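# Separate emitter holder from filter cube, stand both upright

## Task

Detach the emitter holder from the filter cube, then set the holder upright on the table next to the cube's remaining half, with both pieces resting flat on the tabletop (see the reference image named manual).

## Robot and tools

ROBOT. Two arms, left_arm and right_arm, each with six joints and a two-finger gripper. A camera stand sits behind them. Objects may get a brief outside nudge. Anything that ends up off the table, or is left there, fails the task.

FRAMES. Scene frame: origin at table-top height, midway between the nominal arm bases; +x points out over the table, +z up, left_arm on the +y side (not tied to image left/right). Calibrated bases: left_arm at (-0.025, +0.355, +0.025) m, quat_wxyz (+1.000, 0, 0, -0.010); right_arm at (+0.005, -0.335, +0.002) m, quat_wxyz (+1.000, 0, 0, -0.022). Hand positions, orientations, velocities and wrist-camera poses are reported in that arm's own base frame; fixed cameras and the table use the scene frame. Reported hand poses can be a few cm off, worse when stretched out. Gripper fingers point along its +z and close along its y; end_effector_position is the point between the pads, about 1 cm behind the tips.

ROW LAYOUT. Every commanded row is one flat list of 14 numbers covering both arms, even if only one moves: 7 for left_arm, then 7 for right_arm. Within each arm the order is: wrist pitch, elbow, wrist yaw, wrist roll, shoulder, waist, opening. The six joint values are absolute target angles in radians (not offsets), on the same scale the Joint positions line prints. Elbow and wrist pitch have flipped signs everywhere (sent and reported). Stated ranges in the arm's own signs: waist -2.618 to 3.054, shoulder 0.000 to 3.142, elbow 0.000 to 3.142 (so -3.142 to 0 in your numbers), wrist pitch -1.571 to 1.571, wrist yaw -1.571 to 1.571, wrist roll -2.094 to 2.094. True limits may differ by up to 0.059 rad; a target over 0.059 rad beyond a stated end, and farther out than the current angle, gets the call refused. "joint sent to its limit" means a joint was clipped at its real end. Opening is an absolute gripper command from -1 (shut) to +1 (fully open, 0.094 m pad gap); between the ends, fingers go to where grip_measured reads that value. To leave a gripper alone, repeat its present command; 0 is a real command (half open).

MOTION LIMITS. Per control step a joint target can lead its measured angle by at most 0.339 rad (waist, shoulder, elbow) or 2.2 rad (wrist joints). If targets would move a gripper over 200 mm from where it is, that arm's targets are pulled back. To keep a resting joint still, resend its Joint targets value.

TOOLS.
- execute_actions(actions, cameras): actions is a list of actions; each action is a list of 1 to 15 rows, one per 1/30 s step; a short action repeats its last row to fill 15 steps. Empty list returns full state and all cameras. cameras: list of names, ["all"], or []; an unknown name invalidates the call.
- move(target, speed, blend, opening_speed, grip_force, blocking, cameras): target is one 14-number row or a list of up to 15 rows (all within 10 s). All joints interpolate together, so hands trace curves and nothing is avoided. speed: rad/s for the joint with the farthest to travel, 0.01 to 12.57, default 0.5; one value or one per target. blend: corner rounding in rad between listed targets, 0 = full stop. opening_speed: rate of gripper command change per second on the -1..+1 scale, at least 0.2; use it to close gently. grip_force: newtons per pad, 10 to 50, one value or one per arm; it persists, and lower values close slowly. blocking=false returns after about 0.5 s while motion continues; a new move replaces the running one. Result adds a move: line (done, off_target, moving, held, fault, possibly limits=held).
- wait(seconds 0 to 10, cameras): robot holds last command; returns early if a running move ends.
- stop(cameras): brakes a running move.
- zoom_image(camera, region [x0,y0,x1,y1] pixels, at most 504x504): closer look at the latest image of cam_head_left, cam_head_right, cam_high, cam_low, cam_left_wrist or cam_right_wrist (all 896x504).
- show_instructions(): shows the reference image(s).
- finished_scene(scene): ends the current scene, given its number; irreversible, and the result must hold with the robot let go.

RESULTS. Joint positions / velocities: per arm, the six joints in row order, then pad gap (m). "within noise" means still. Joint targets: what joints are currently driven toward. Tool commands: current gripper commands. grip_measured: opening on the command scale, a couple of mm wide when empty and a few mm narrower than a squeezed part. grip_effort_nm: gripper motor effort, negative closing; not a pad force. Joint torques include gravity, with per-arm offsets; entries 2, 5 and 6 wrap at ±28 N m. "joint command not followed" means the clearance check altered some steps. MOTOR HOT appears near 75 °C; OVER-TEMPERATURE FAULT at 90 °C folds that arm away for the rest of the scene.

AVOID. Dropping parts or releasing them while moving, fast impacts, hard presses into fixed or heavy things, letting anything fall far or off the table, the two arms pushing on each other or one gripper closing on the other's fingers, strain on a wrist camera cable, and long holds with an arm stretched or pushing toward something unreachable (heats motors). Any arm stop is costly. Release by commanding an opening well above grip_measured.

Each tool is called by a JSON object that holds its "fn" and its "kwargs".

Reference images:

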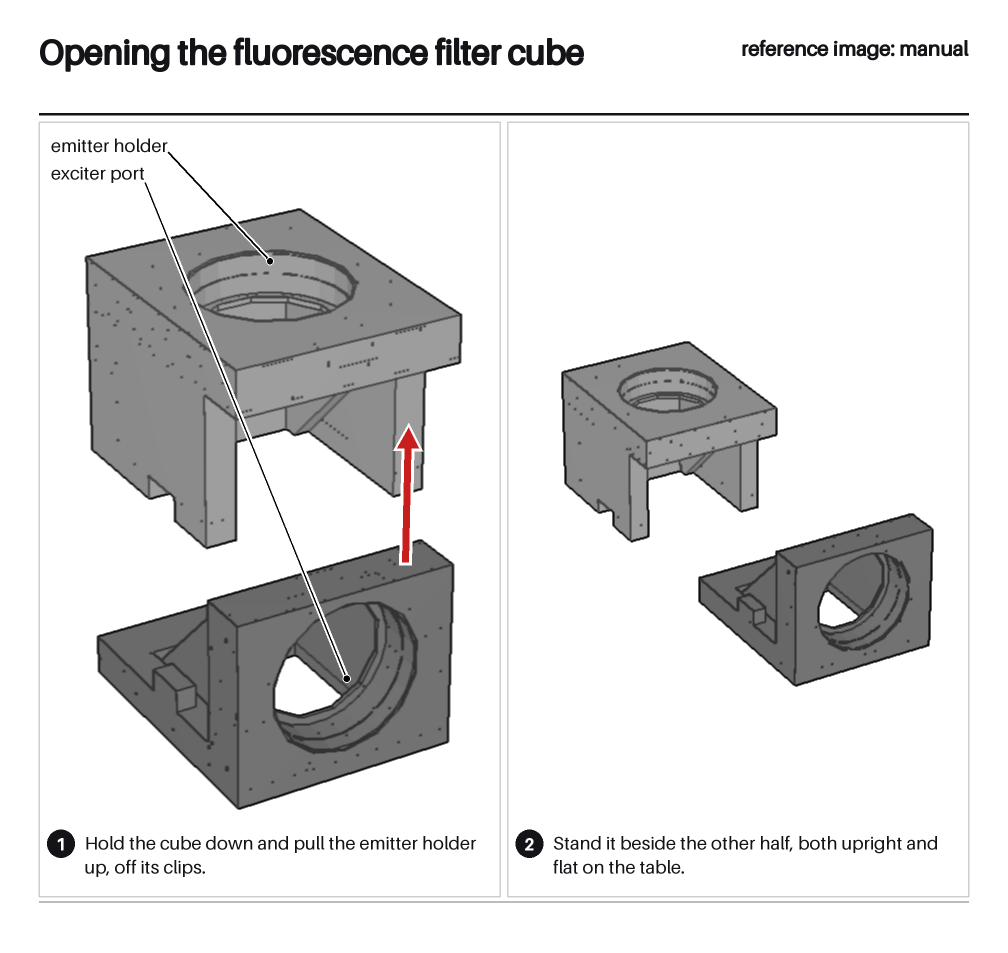

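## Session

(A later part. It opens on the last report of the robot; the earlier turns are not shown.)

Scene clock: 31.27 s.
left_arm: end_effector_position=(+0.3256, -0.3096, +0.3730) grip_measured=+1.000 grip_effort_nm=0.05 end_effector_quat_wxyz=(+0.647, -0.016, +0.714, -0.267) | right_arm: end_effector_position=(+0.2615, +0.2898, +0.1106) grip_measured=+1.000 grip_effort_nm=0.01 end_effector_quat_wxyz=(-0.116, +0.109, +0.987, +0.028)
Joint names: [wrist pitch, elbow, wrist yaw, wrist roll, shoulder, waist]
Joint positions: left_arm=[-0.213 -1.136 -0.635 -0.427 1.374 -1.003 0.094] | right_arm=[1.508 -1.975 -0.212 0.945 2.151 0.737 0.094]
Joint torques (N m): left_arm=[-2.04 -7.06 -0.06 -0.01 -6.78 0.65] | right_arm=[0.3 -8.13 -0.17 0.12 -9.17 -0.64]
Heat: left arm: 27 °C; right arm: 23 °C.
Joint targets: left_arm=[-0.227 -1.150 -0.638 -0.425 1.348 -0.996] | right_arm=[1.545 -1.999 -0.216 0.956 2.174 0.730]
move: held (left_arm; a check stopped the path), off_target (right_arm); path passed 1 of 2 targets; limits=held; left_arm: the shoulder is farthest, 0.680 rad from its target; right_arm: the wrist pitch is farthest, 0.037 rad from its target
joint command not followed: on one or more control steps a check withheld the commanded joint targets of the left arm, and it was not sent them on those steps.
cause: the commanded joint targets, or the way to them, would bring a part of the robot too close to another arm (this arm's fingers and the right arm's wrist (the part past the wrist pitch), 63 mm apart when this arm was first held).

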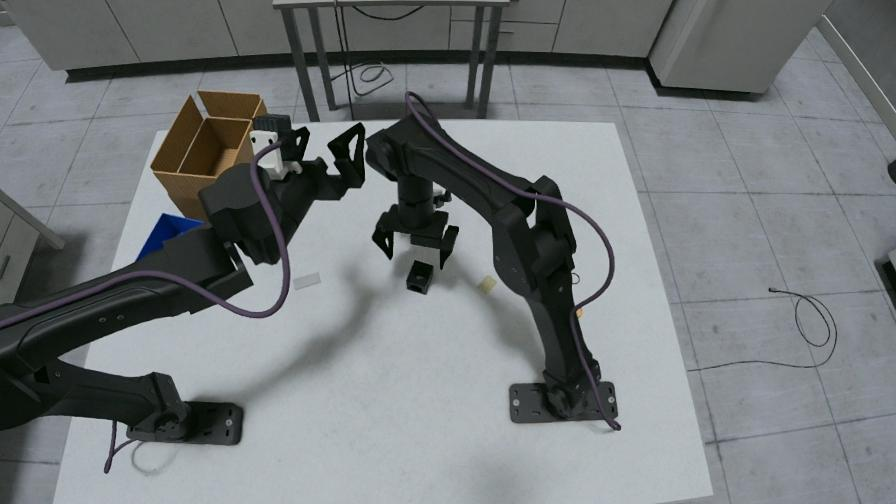

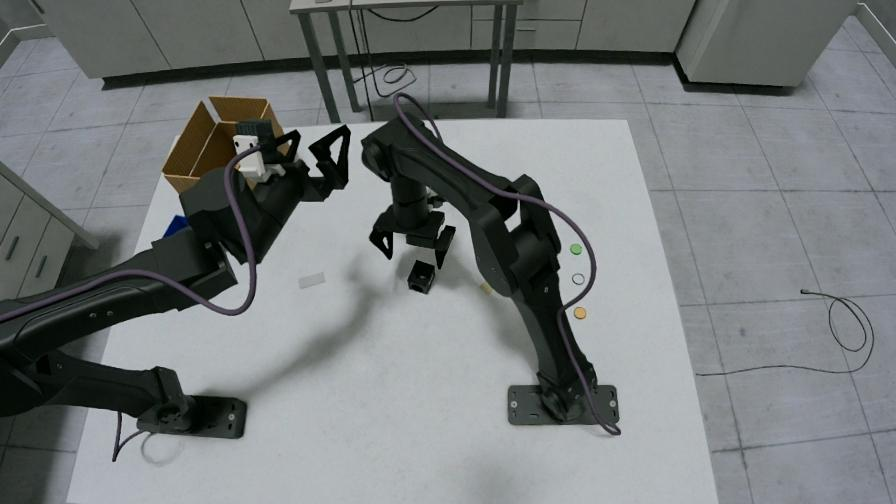

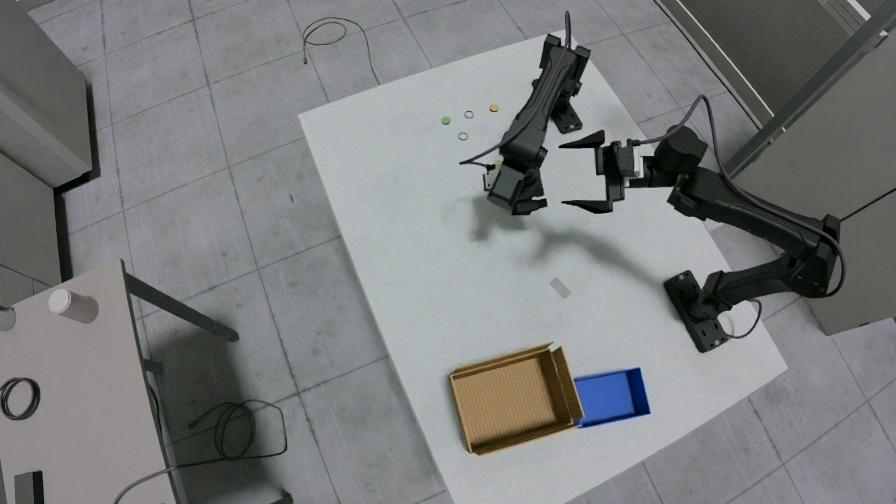

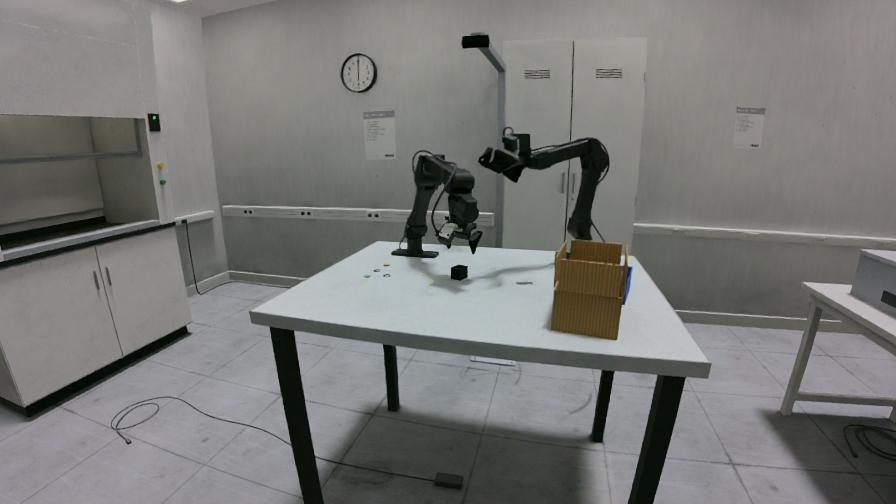

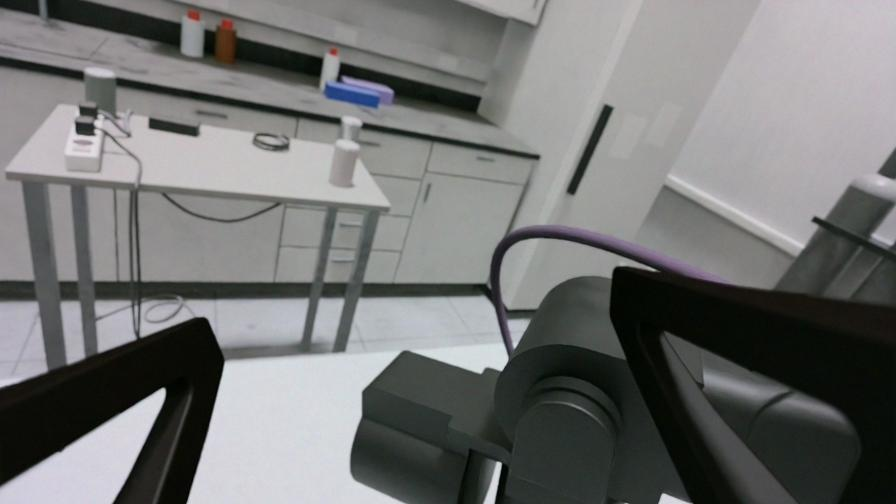

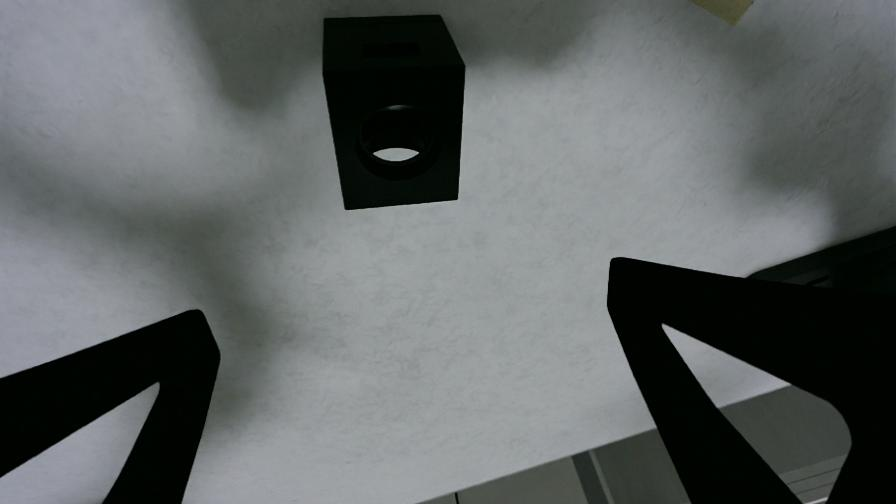

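{"fn": "move", "kwargs": {"target": [[-0.3,-1.0,-0.7,-0.45,0.8,-0.99,1.0,1.545,-1.999,-0.216,0.956,2.174,0.7304,1.0],[-0.5,-0.9,-0.926,-0.568,0.9,-1.35,1.0,1.545,-1.999,-0.216,0.956,2.174,0.7304,1.0],[-0.611,-0.715,-0.926,-0.568,1.999,-1.3987,1.0,1.545,-1.999,-0.216,0.956,2.174,0.7304,1.0]], "speed": 0.9, "blend": [0.05,0.05,0], "cameras": ["all"]}}

Scene clock: 54.67 s.
left_arm: end_effector_position=(+0.2131, -0.3640, +0.0302) grip_measured=+1.000 grip_effort_nm=0.05 end_effector_quat_wxyz=(+0.548, +0.151, +0.817, -0.096) | right_arm: end_effector_position=(+0.2615, +0.2898, +0.1106) grip_measured=+1.000 grip_effort_nm=0.01 end_effector_quat_wxyz=(-0.116, +0.109, +0.987, +0.028)
Joint names: [wrist pitch, elbow, wrist yaw, wrist roll, shoulder, waist]
Joint positions: left_arm=[-0.596 -0.716 -0.92 -0.56 1.991 -1.391 0.094] | right_arm=[1.508 -1.975 -0.212 0.945 2.151 0.737 0.094]
Joint torques (N m): left_arm=[-1.71 -3.34 -0.36 -0.12 -6.8 -0.61] | right_arm=[0.28 -8.16 -0.18 0.1 -9.14 -0.58]
Heat: left arm: 28 °C; right arm: 25 °C.
Joint targets: left_arm=[-0.611 -0.715 -0.926 -0.568 1.999 -1.399] | right_arm=[1.545 -1.999 -0.216 0.956 2.174 0.730]
move: off_target (right_arm); right_arm: the wrist pitch is farthest, 0.037 rad from its target

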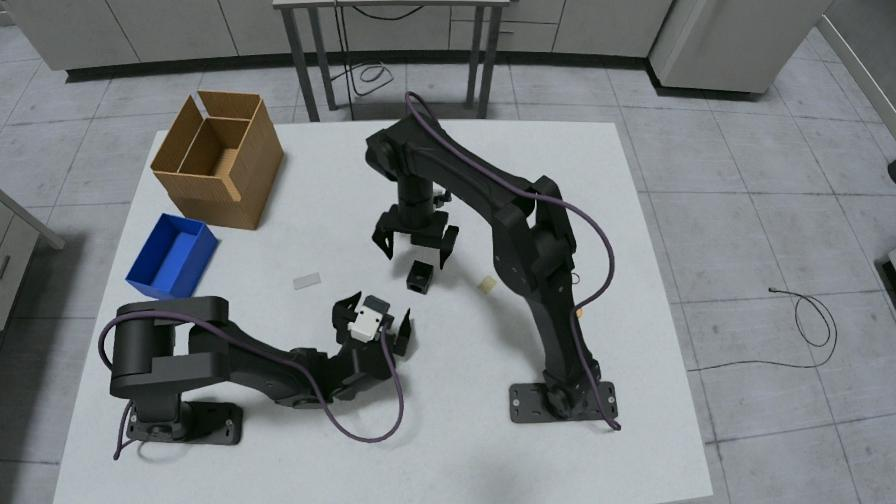

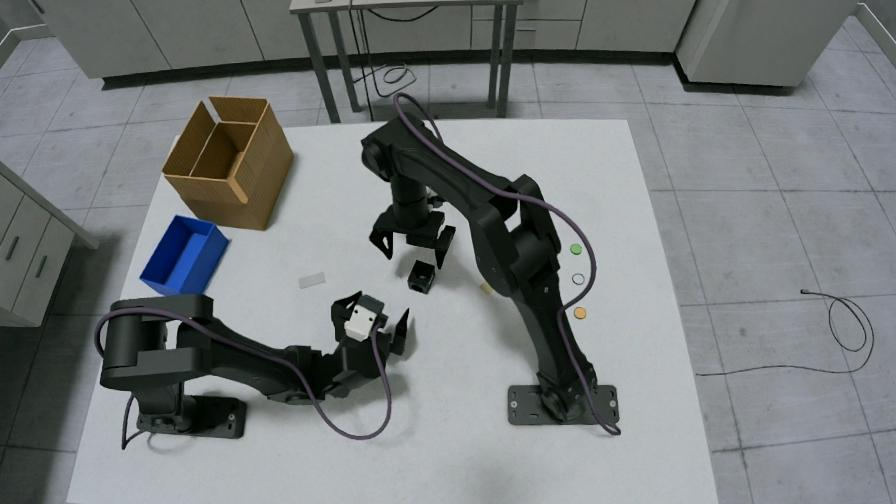

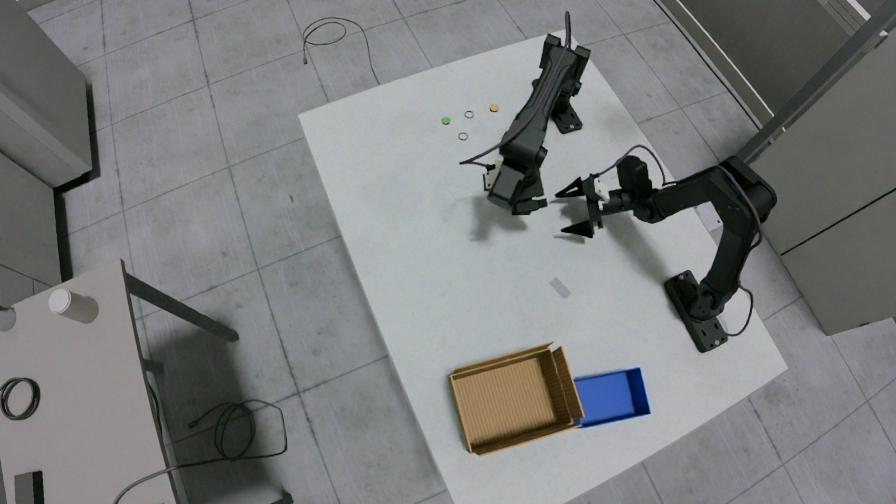

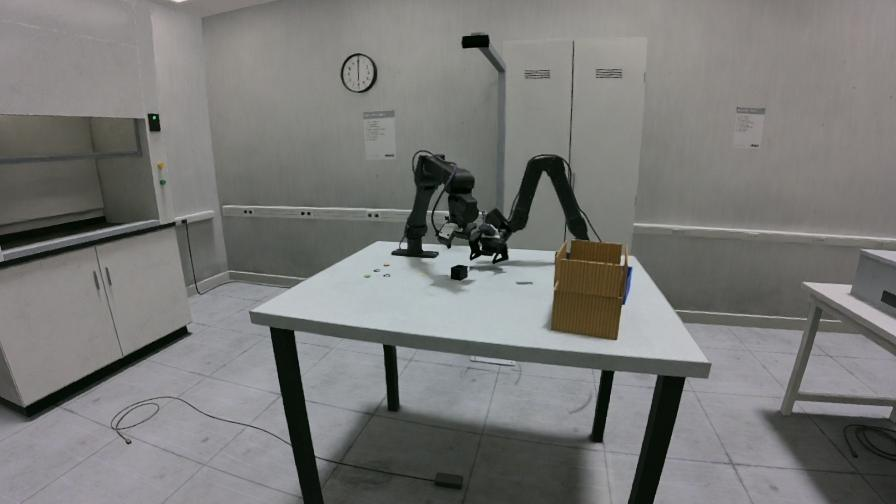

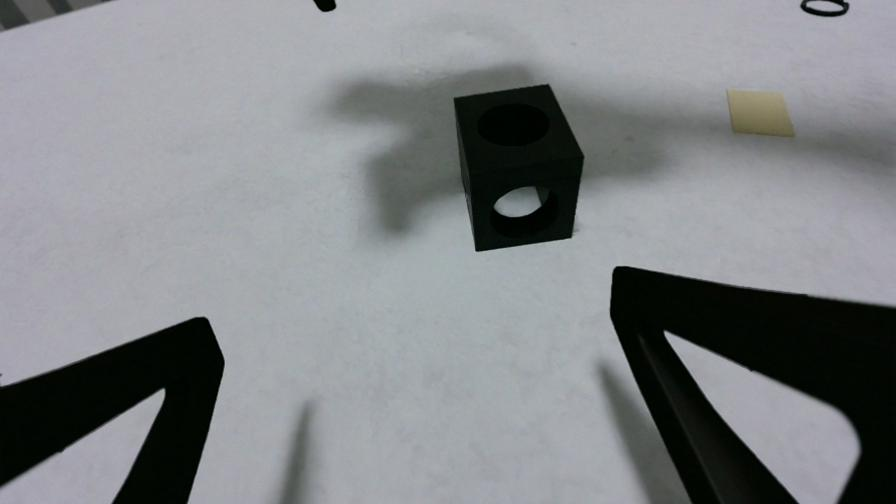

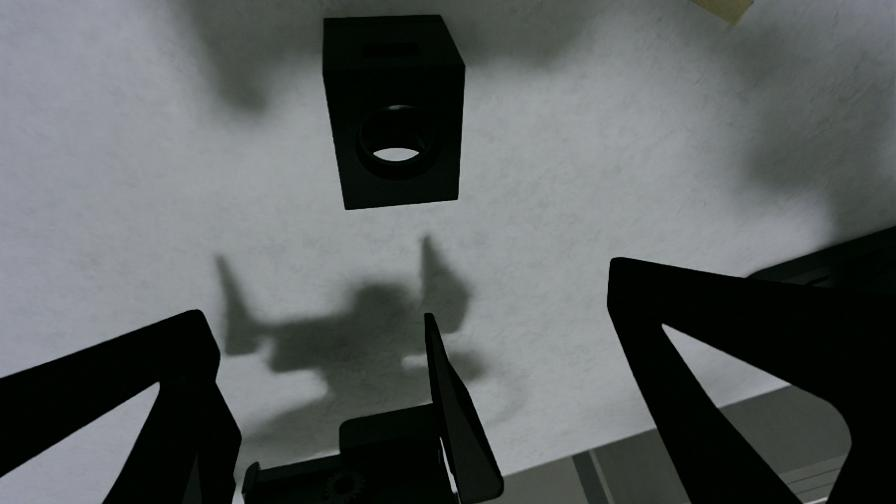

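{"fn": "move", "kwargs": {"target": [-0.592,-0.901,-0.921,-0.561,2.150,-1.390,1.0,1.545,-1.999,-0.216,0.956,2.174,0.7304,1.0], "speed": 0.5, "cameras": ["cam_left_wrist","cam_right_wrist","cam_head_left","cam_low"]}}

Scene clock: 60.63 s.
left_arm: end_effector_position=(+0.2204, -0.4057, +0.0216) grip_measured=+1.000 grip_effort_nm=0.05 end_effector_quat_wxyz=(+0.552, +0.143, +0.814, -0.109) | right_arm: end_effector_position=(+0.2615, +0.2898, +0.1106) grip_measured=+1.000 grip_effort_nm=0.01 end_effector_quat_wxyz=(-0.116, +0.109, +0.987, +0.028)
Joint names: [wrist pitch, elbow, wrist yaw, wrist roll, shoulder, waist]
Joint positions: left_arm=[-0.597 -0.884 -0.918 -0.56 2.128 -1.391 0.094] | right_arm=[1.508 -1.975 -0.212 0.945 2.151 0.737 0.094]
Joint torques (N m): left_arm=[-1.55 -4.86 -0.31 -0.04 -6.99 0.16] | right_arm=[0.3 -8.09 -0.17 0.09 -9.14 -0.59]
Heat: left arm: 28 °C; right arm: 25 °C.
Joint targets: left_arm=[-0.592 -0.901 -0.921 -0.561 2.150 -1.390] | right_arm=[1.545 -1.999 -0.216 0.956 2.174 0.730]
move: off_target (right_arm); right_arm: the wrist pitch is farthest, 0.037 rad from its target
Images, in order (width x height): cam_head_left 896x504, cam_low 896x504, cam_left_wrist 896x504, cam_right_wrist 896x504.

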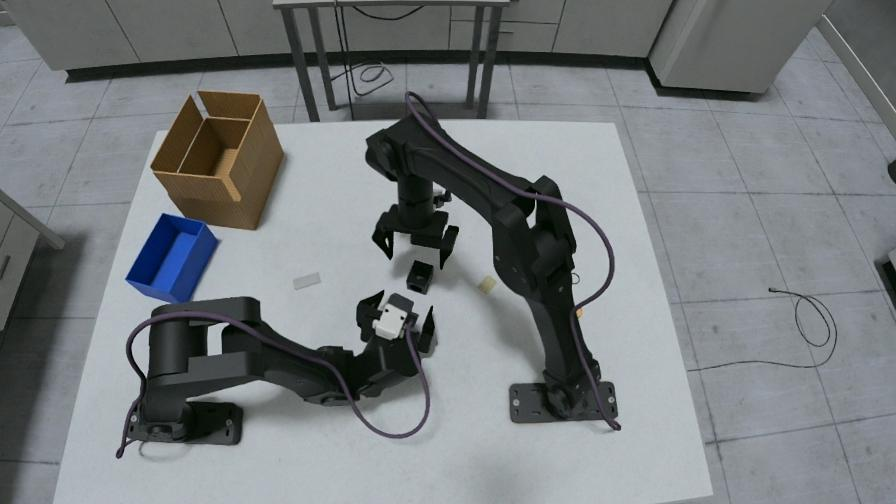

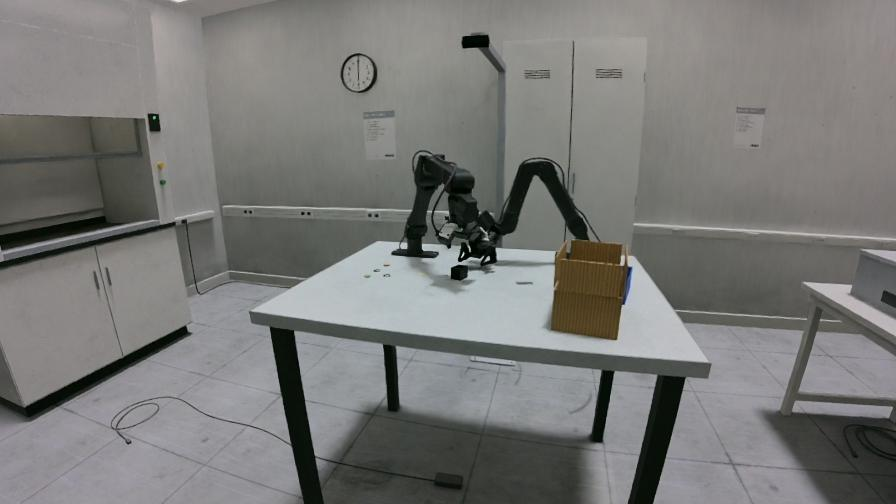

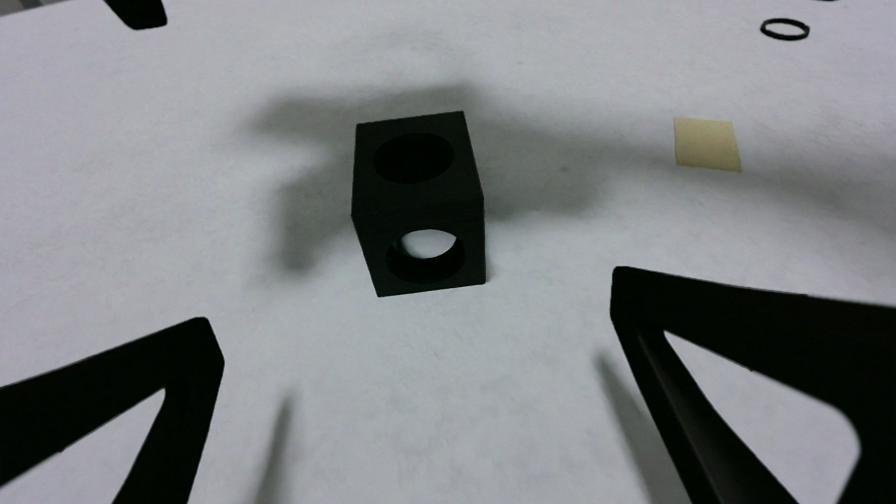

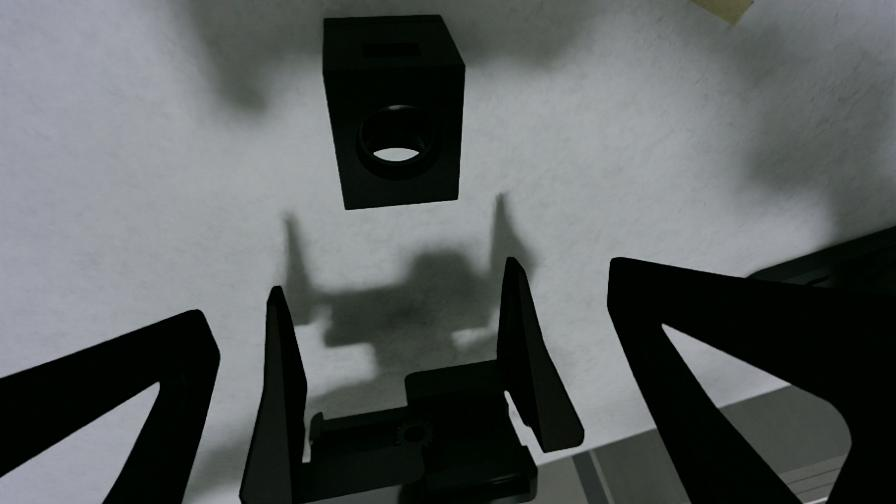

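{"fn": "zoom_image", "kwargs": {"camera": "cam_left_wrist", "region": [340, 100, 500, 310]}}

Scaled by 2.400 from the camera's 896x504 image, which has a finer 1280x720 frame.

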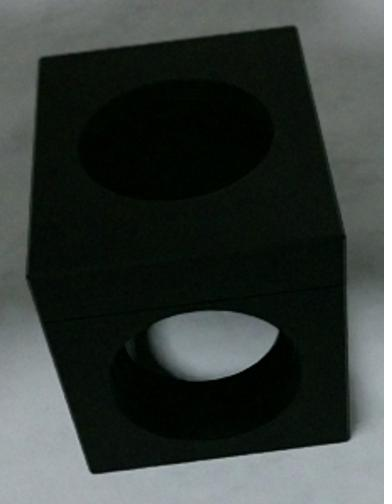

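{"fn": "move", "kwargs": {"target": [-0.680,-1.012,-0.841,-0.467,2.295,-1.282,1.0,1.545,-1.999,-0.216,0.956,2.174,0.7304,1.0], "speed": 0.3, "cameras": ["cam_left_wrist","cam_right_wrist","cam_head_left","cam_low"]}}

Scene clock: 64.77 s.
left_arm: end_effector_position=(+0.2644, -0.4159, -0.0068) grip_measured=+1.000 grip_effort_nm=0.05 end_effector_quat_wxyz=(+0.548, +0.148, +0.819, -0.091) | right_arm: end_effector_position=(+0.2615, +0.2898, +0.1106) grip_measured=+1.000 grip_effort_nm=0.01 end_effector_quat_wxyz=(-0.116, +0.109, +0.987, +0.028)
Joint names: [wrist pitch, elbow, wrist yaw, wrist roll, shoulder, waist]
Joint positions: left_arm=[-0.665 -0.993 -0.842 -0.47 2.272 -1.283 0.094] | right_arm=[1.508 -1.975 -0.212 0.945 2.151 0.737 0.094]
Joint torques (N m): left_arm=[-1.8 -4.96 -0.3 -0.01 -7.88 0.17] | right_arm=[0.29 -8.17 -0.2 0.09 -9.16 -0.64]
Heat: left arm: 28 °C; right arm: 25 °C.
Joint targets: left_arm=[-0.680 -1.012 -0.841 -0.467 2.295 -1.282] | right_arm=[1.545 -1.999 -0.216 0.956 2.174 0.730]
move: off_target (right_arm); right_arm: the wrist pitch is farthest, 0.037 rad from its target
Images, in order (width x height): cam_head_left 896x504, cam_low 896x504, cam_left_wrist 896x504, cam_right_wrist 896x504.

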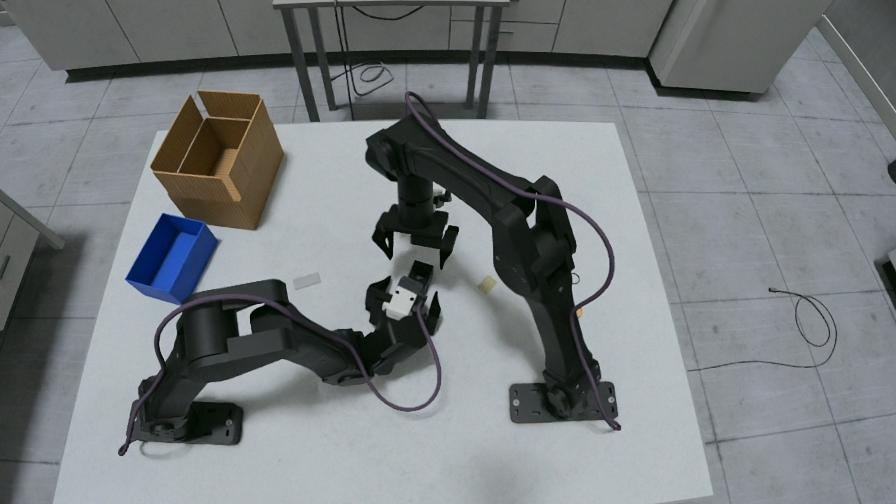

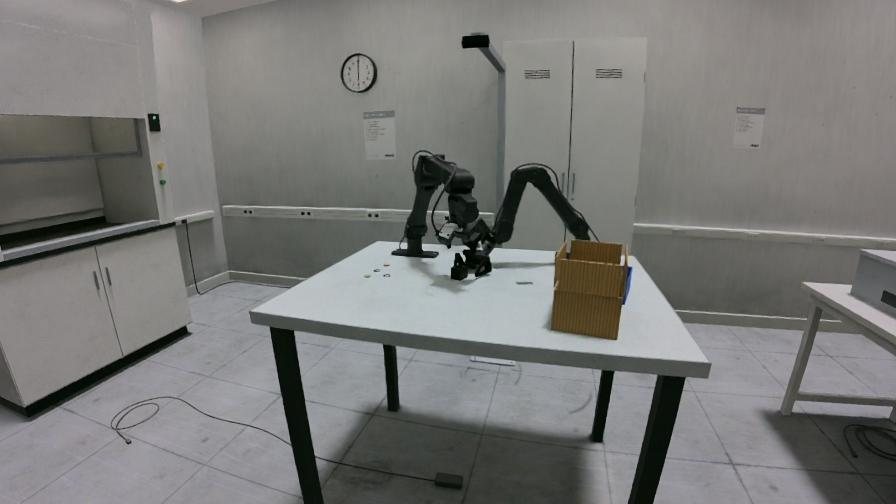

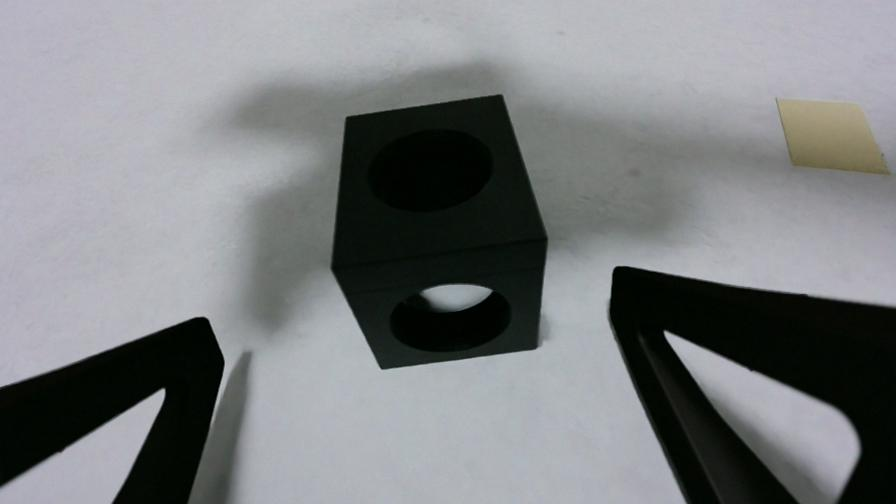

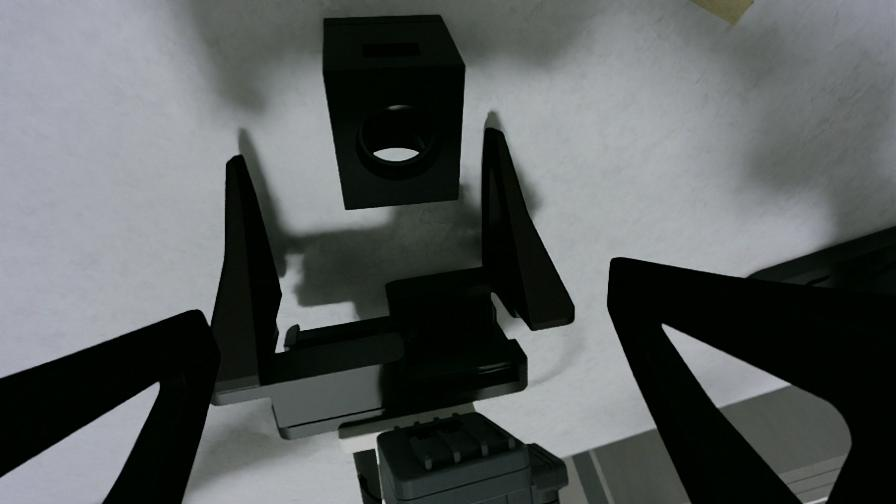

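{"fn": "move", "kwargs": {"target": [-0.658,-1.038,-0.846,-0.487,2.302,-1.292,1.0,1.545,-1.999,-0.216,0.956,2.174,0.7304,1.0], "speed": 0.3, "cameras": ["cam_left_wrist"]}}

Scene clock: 67.20 s.
left_arm: end_effector_position=(+0.2669, -0.4245, +0.0012) grip_measured=+1.000 grip_effort_nm=0.05 end_effector_quat_wxyz=(+0.553, +0.139, +0.815, -0.103) | right_arm: end_effector_position=(+0.2615, +0.2898, +0.1106) grip_measured=+1.000 grip_effort_nm=0.01 end_effector_quat_wxyz=(-0.116, +0.109, +0.987, +0.028)
Joint names: [wrist pitch, elbow, wrist yaw, wrist roll, shoulder, waist]
Joint positions: left_arm=[-0.665 -1.021 -0.842 -0.475 2.272 -1.283 0.094] | right_arm=[1.508 -1.975 -0.212 0.945 2.151 0.737 0.094]
Joint torques (N m): left_arm=[-1.6 -4.93 -0.31 -0.14 -7.57 -0.66] | right_arm=[0.31 -8.09 -0.18 0.08 -9.13 -0.57]
Heat: left arm: 28 °C; right arm: 25 °C.
Joint targets: left_arm=[-0.658 -1.038 -0.846 -0.487 2.302 -1.292] | right_arm=[1.545 -1.999 -0.216 0.956 2.174 0.730]
move: off_target (right_arm); right_arm: the wrist pitch is farthest, 0.037 rad from its target
Images, in order (width x height): cam_left_wrist 896x504.

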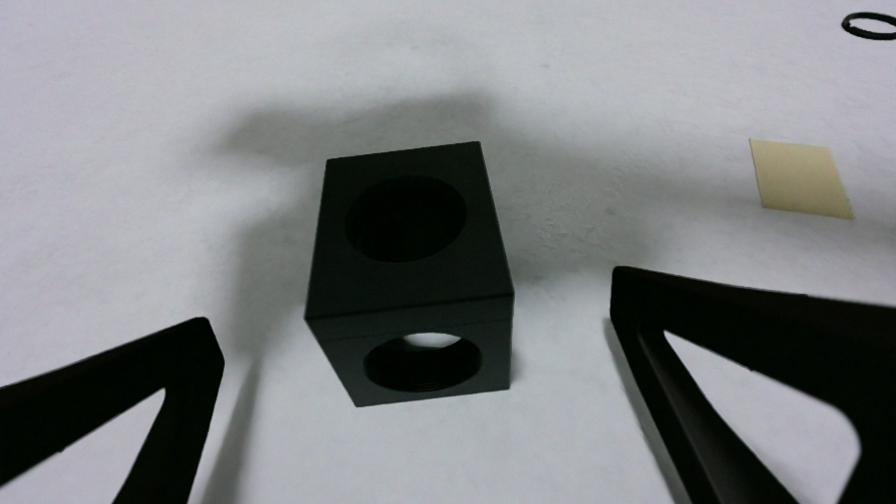

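{"fn": "move", "kwargs": {"target": [-0.632,-1.038,-0.848,-0.495,2.320,-1.300,1.0,1.545,-1.999,-0.216,0.956,2.174,0.7304,1.0], "speed": 0.3, "cameras": ["cam_left_wrist"]}}

Scene clock: 68.40 s.
left_arm: end_effector_position=(+0.2622, -0.4231, -0.0100) grip_measured=+1.000 grip_effort_nm=0.05 end_effector_quat_wxyz=(+0.546, +0.145, +0.819, -0.096) | right_arm: end_effector_position=(+0.2615, +0.2898, +0.1106) grip_measured=+1.000 grip_effort_nm=0.01 end_effector_quat_wxyz=(-0.116, +0.109, +0.987, +0.028)
Joint names: [wrist pitch, elbow, wrist yaw, wrist roll, shoulder, waist]
Joint positions: left_arm=[-0.654 -1.021 -0.843 -0.486 2.293 -1.292 0.094] | right_arm=[1.508 -1.975 -0.212 0.945 2.151 0.737 0.094]
Joint torques (N m): left_arm=[-1.43 -4.85 -0.33 -0.17 -7.77 -0.65] | right_arm=[0.3 -8.09 -0.18 0.1 -9.18 -0.64]
Heat: left arm: 27 °C; right arm: 25 °C.
Joint targets: left_arm=[-0.632 -1.038 -0.848 -0.495 2.320 -1.300] | right_arm=[1.545 -1.999 -0.216 0.956 2.174 0.730]
move: off_target (right_arm); right_arm: the wrist pitch is farthest, 0.037 rad from its target
Images, in order (width x height): cam_left_wrist 896x504.

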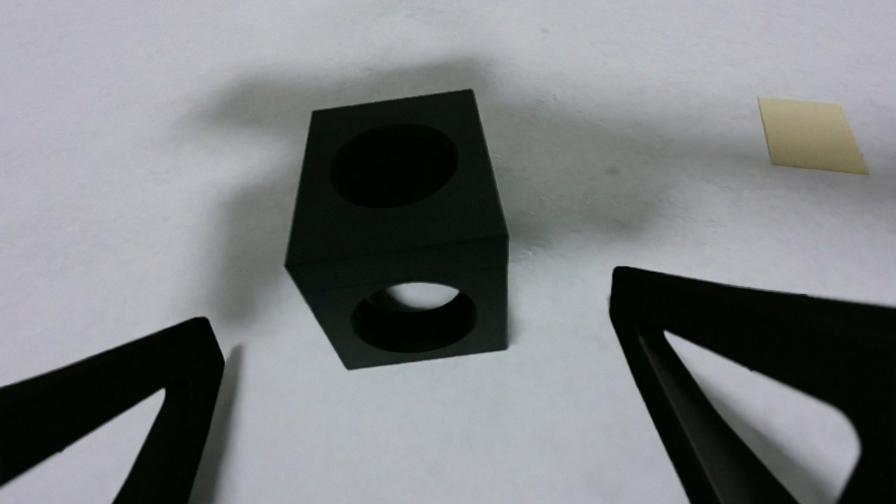

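{"fn": "move", "kwargs": {"target": [-0.632,-1.038,-0.848,-0.495,2.320,-1.300,-0.4,1.545,-1.999,-0.216,0.956,2.174,0.7304,1.0], "opening_speed": 0.6, "cameras": ["cam_left_wrist","cam_right_wrist"]}}

Scene clock: 71.77 s.
left_arm: end_effector_position=(+0.2621, -0.4226, -0.0107) grip_measured=-0.189 grip_effort_nm=-0.97 end_effector_quat_wxyz=(+0.545, +0.146, +0.820, -0.094) | right_arm: end_effector_position=(+0.2615, +0.2898, +0.1106) grip_measured=+1.000 grip_effort_nm=0.01 end_effector_quat_wxyz=(-0.116, +0.109, +0.987, +0.028)
Joint names: [wrist pitch, elbow, wrist yaw, wrist roll, shoulder, waist]
Joint positions: left_arm=[-0.65 -1.021 -0.843 -0.487 2.293 -1.292 0.038] | right_arm=[1.508 -1.975 -0.212 0.945 2.151 0.737 0.094]
Joint torques (N m): left_arm=[-1.48 -4.88 -0.33 -0.12 -7.76 -0.65] | right_arm=[0.31 -8.12 -0.18 0.09 -9.14 -0.62]
Heat: left arm: 27 °C; right arm: 25 °C.
Joint targets: left_arm=[-0.632 -1.038 -0.848 -0.495 2.320 -1.300] | right_arm=[1.545 -1.999 -0.216 0.956 2.174 0.730]
move: off_target (right_arm); right_arm: the wrist pitch is farthest, 0.037 rad from its target
Images, in order (width x height): cam_left_wrist 896x504, cam_right_wrist 896x504.

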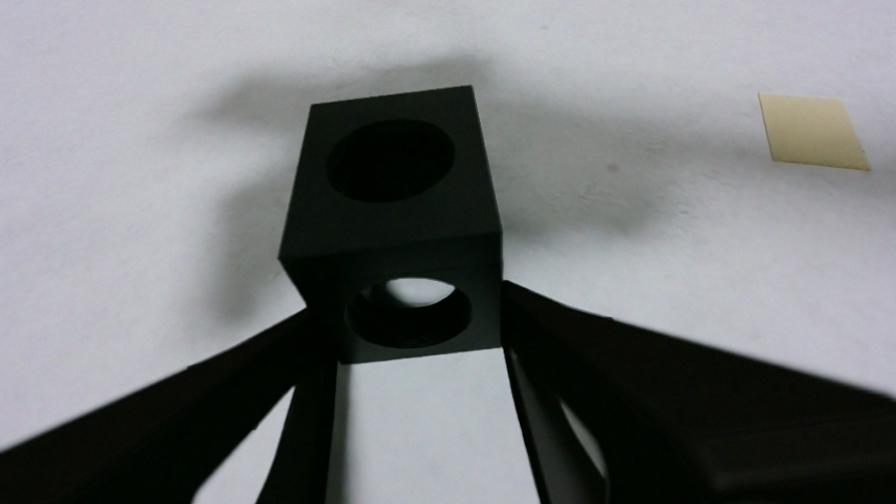

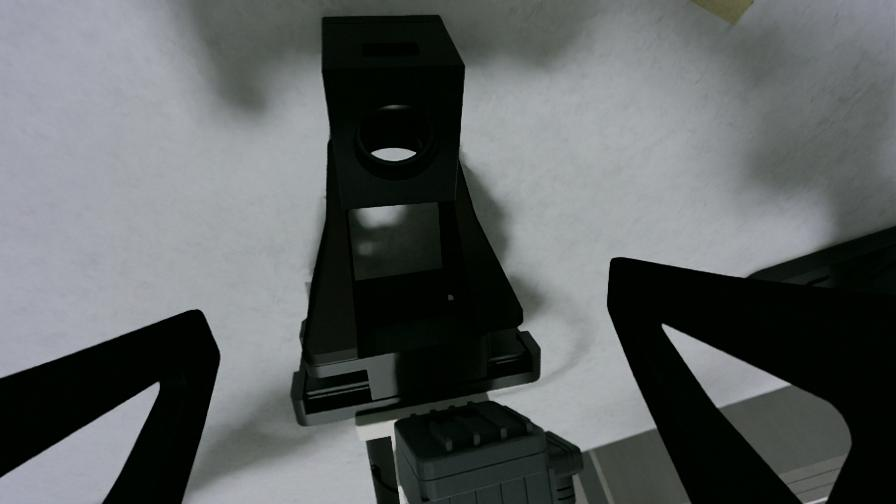

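{"fn": "move", "kwargs": {"target": [-0.632,-1.038,-0.848,-0.495,2.320,-1.300,-0.4,1.40,-1.878,-0.232,1.055,2.21,0.745,1.0], "speed": 0.4, "cameras": ["cam_left_wrist","cam_right_wrist","cam_head_left","cam_low"]}}

Scene clock: 76.53 s.
left_arm: end_effector_position=(+0.2621, -0.4226, -0.0107) grip_measured=-0.189 grip_effort_nm=-0.98 end_effector_quat_wxyz=(+0.545, +0.146, +0.820, -0.094) | right_arm: end_effector_position=(+0.2640, +0.2959, +0.0710) grip_measured=+1.000 grip_effort_nm=0.01 end_effector_quat_wxyz=(-0.128, +0.158, +0.979, +0.022)
Joint names: [wrist pitch, elbow, wrist yaw, wrist roll, shoulder, waist]
Joint positions: left_arm=[-0.65 -1.021 -0.843 -0.487 2.293 -1.292 0.038] | right_arm=[1.388 -1.885 -0.228 1.043 2.196 0.737 0.094]
Joint torques (N m): left_arm=[-1.45 -4.88 -0.32 -0.12 -7.8 -0.61] | right_arm=[0.11 -5.07 -0.17 0.11 -10.15 0.68]
Heat: left arm: 27 °C; right arm: 25 °C.
Joint targets: left_arm=[-0.632 -1.038 -0.848 -0.495 2.320 -1.300] | right_arm=[1.400 -1.878 -0.232 1.055 2.210 0.745]
move: done
Images, in order (width x height): cam_head_left 896x504, cam_low 896x504, cam_left_wrist 896x504, cam_right_wrist 896x504.

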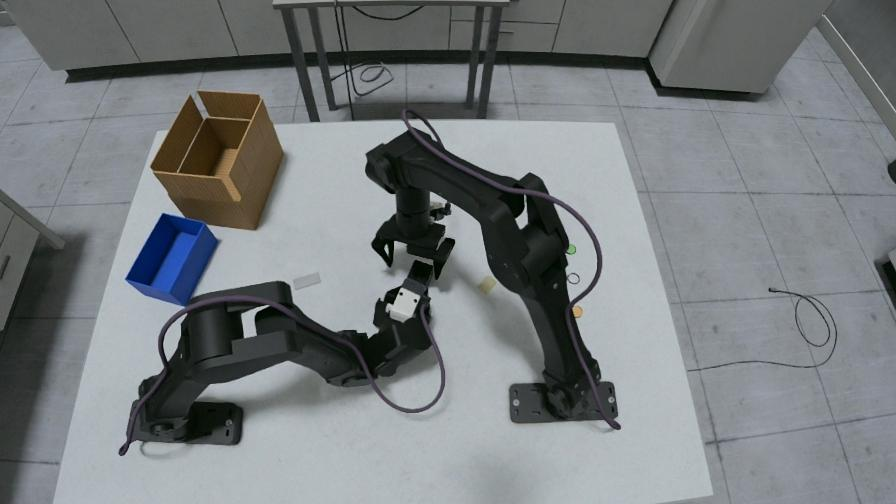

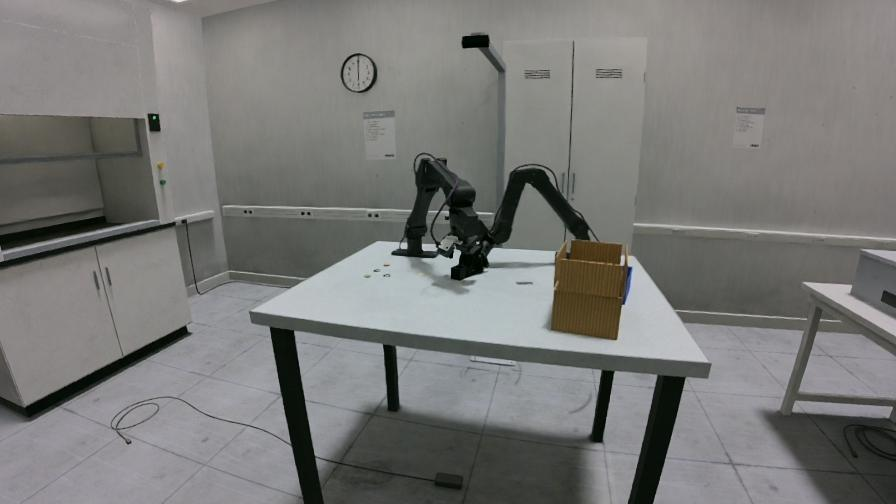

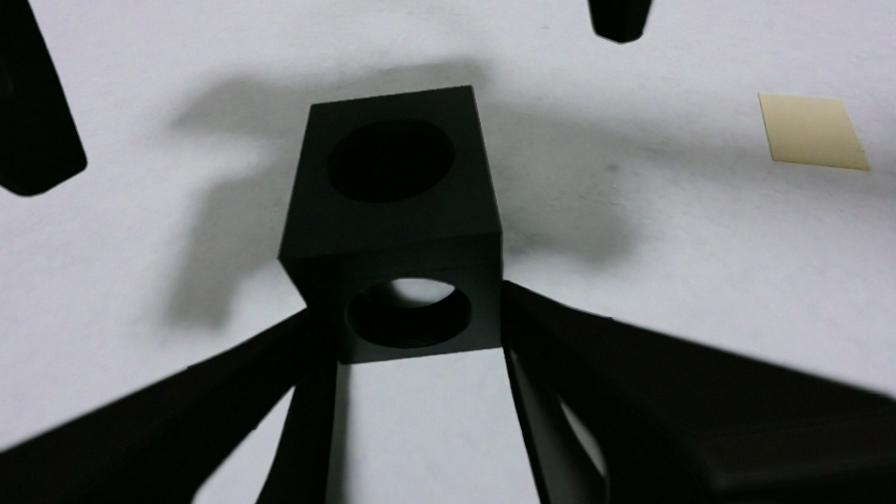

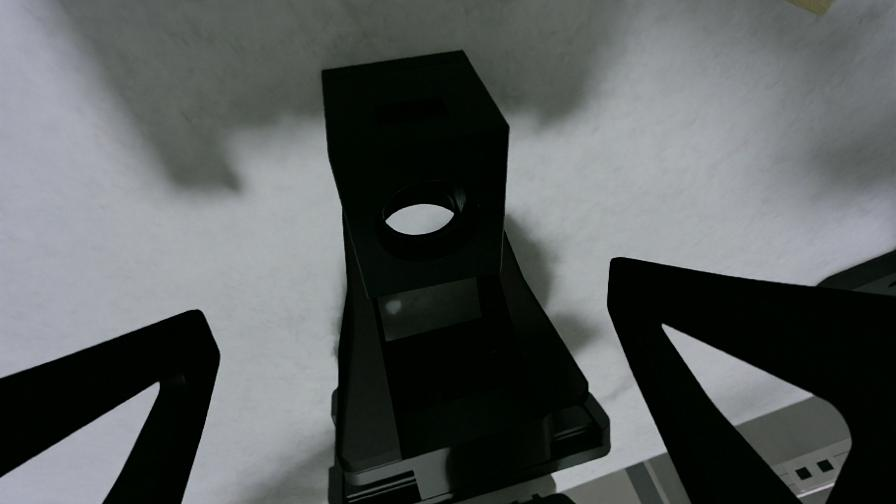

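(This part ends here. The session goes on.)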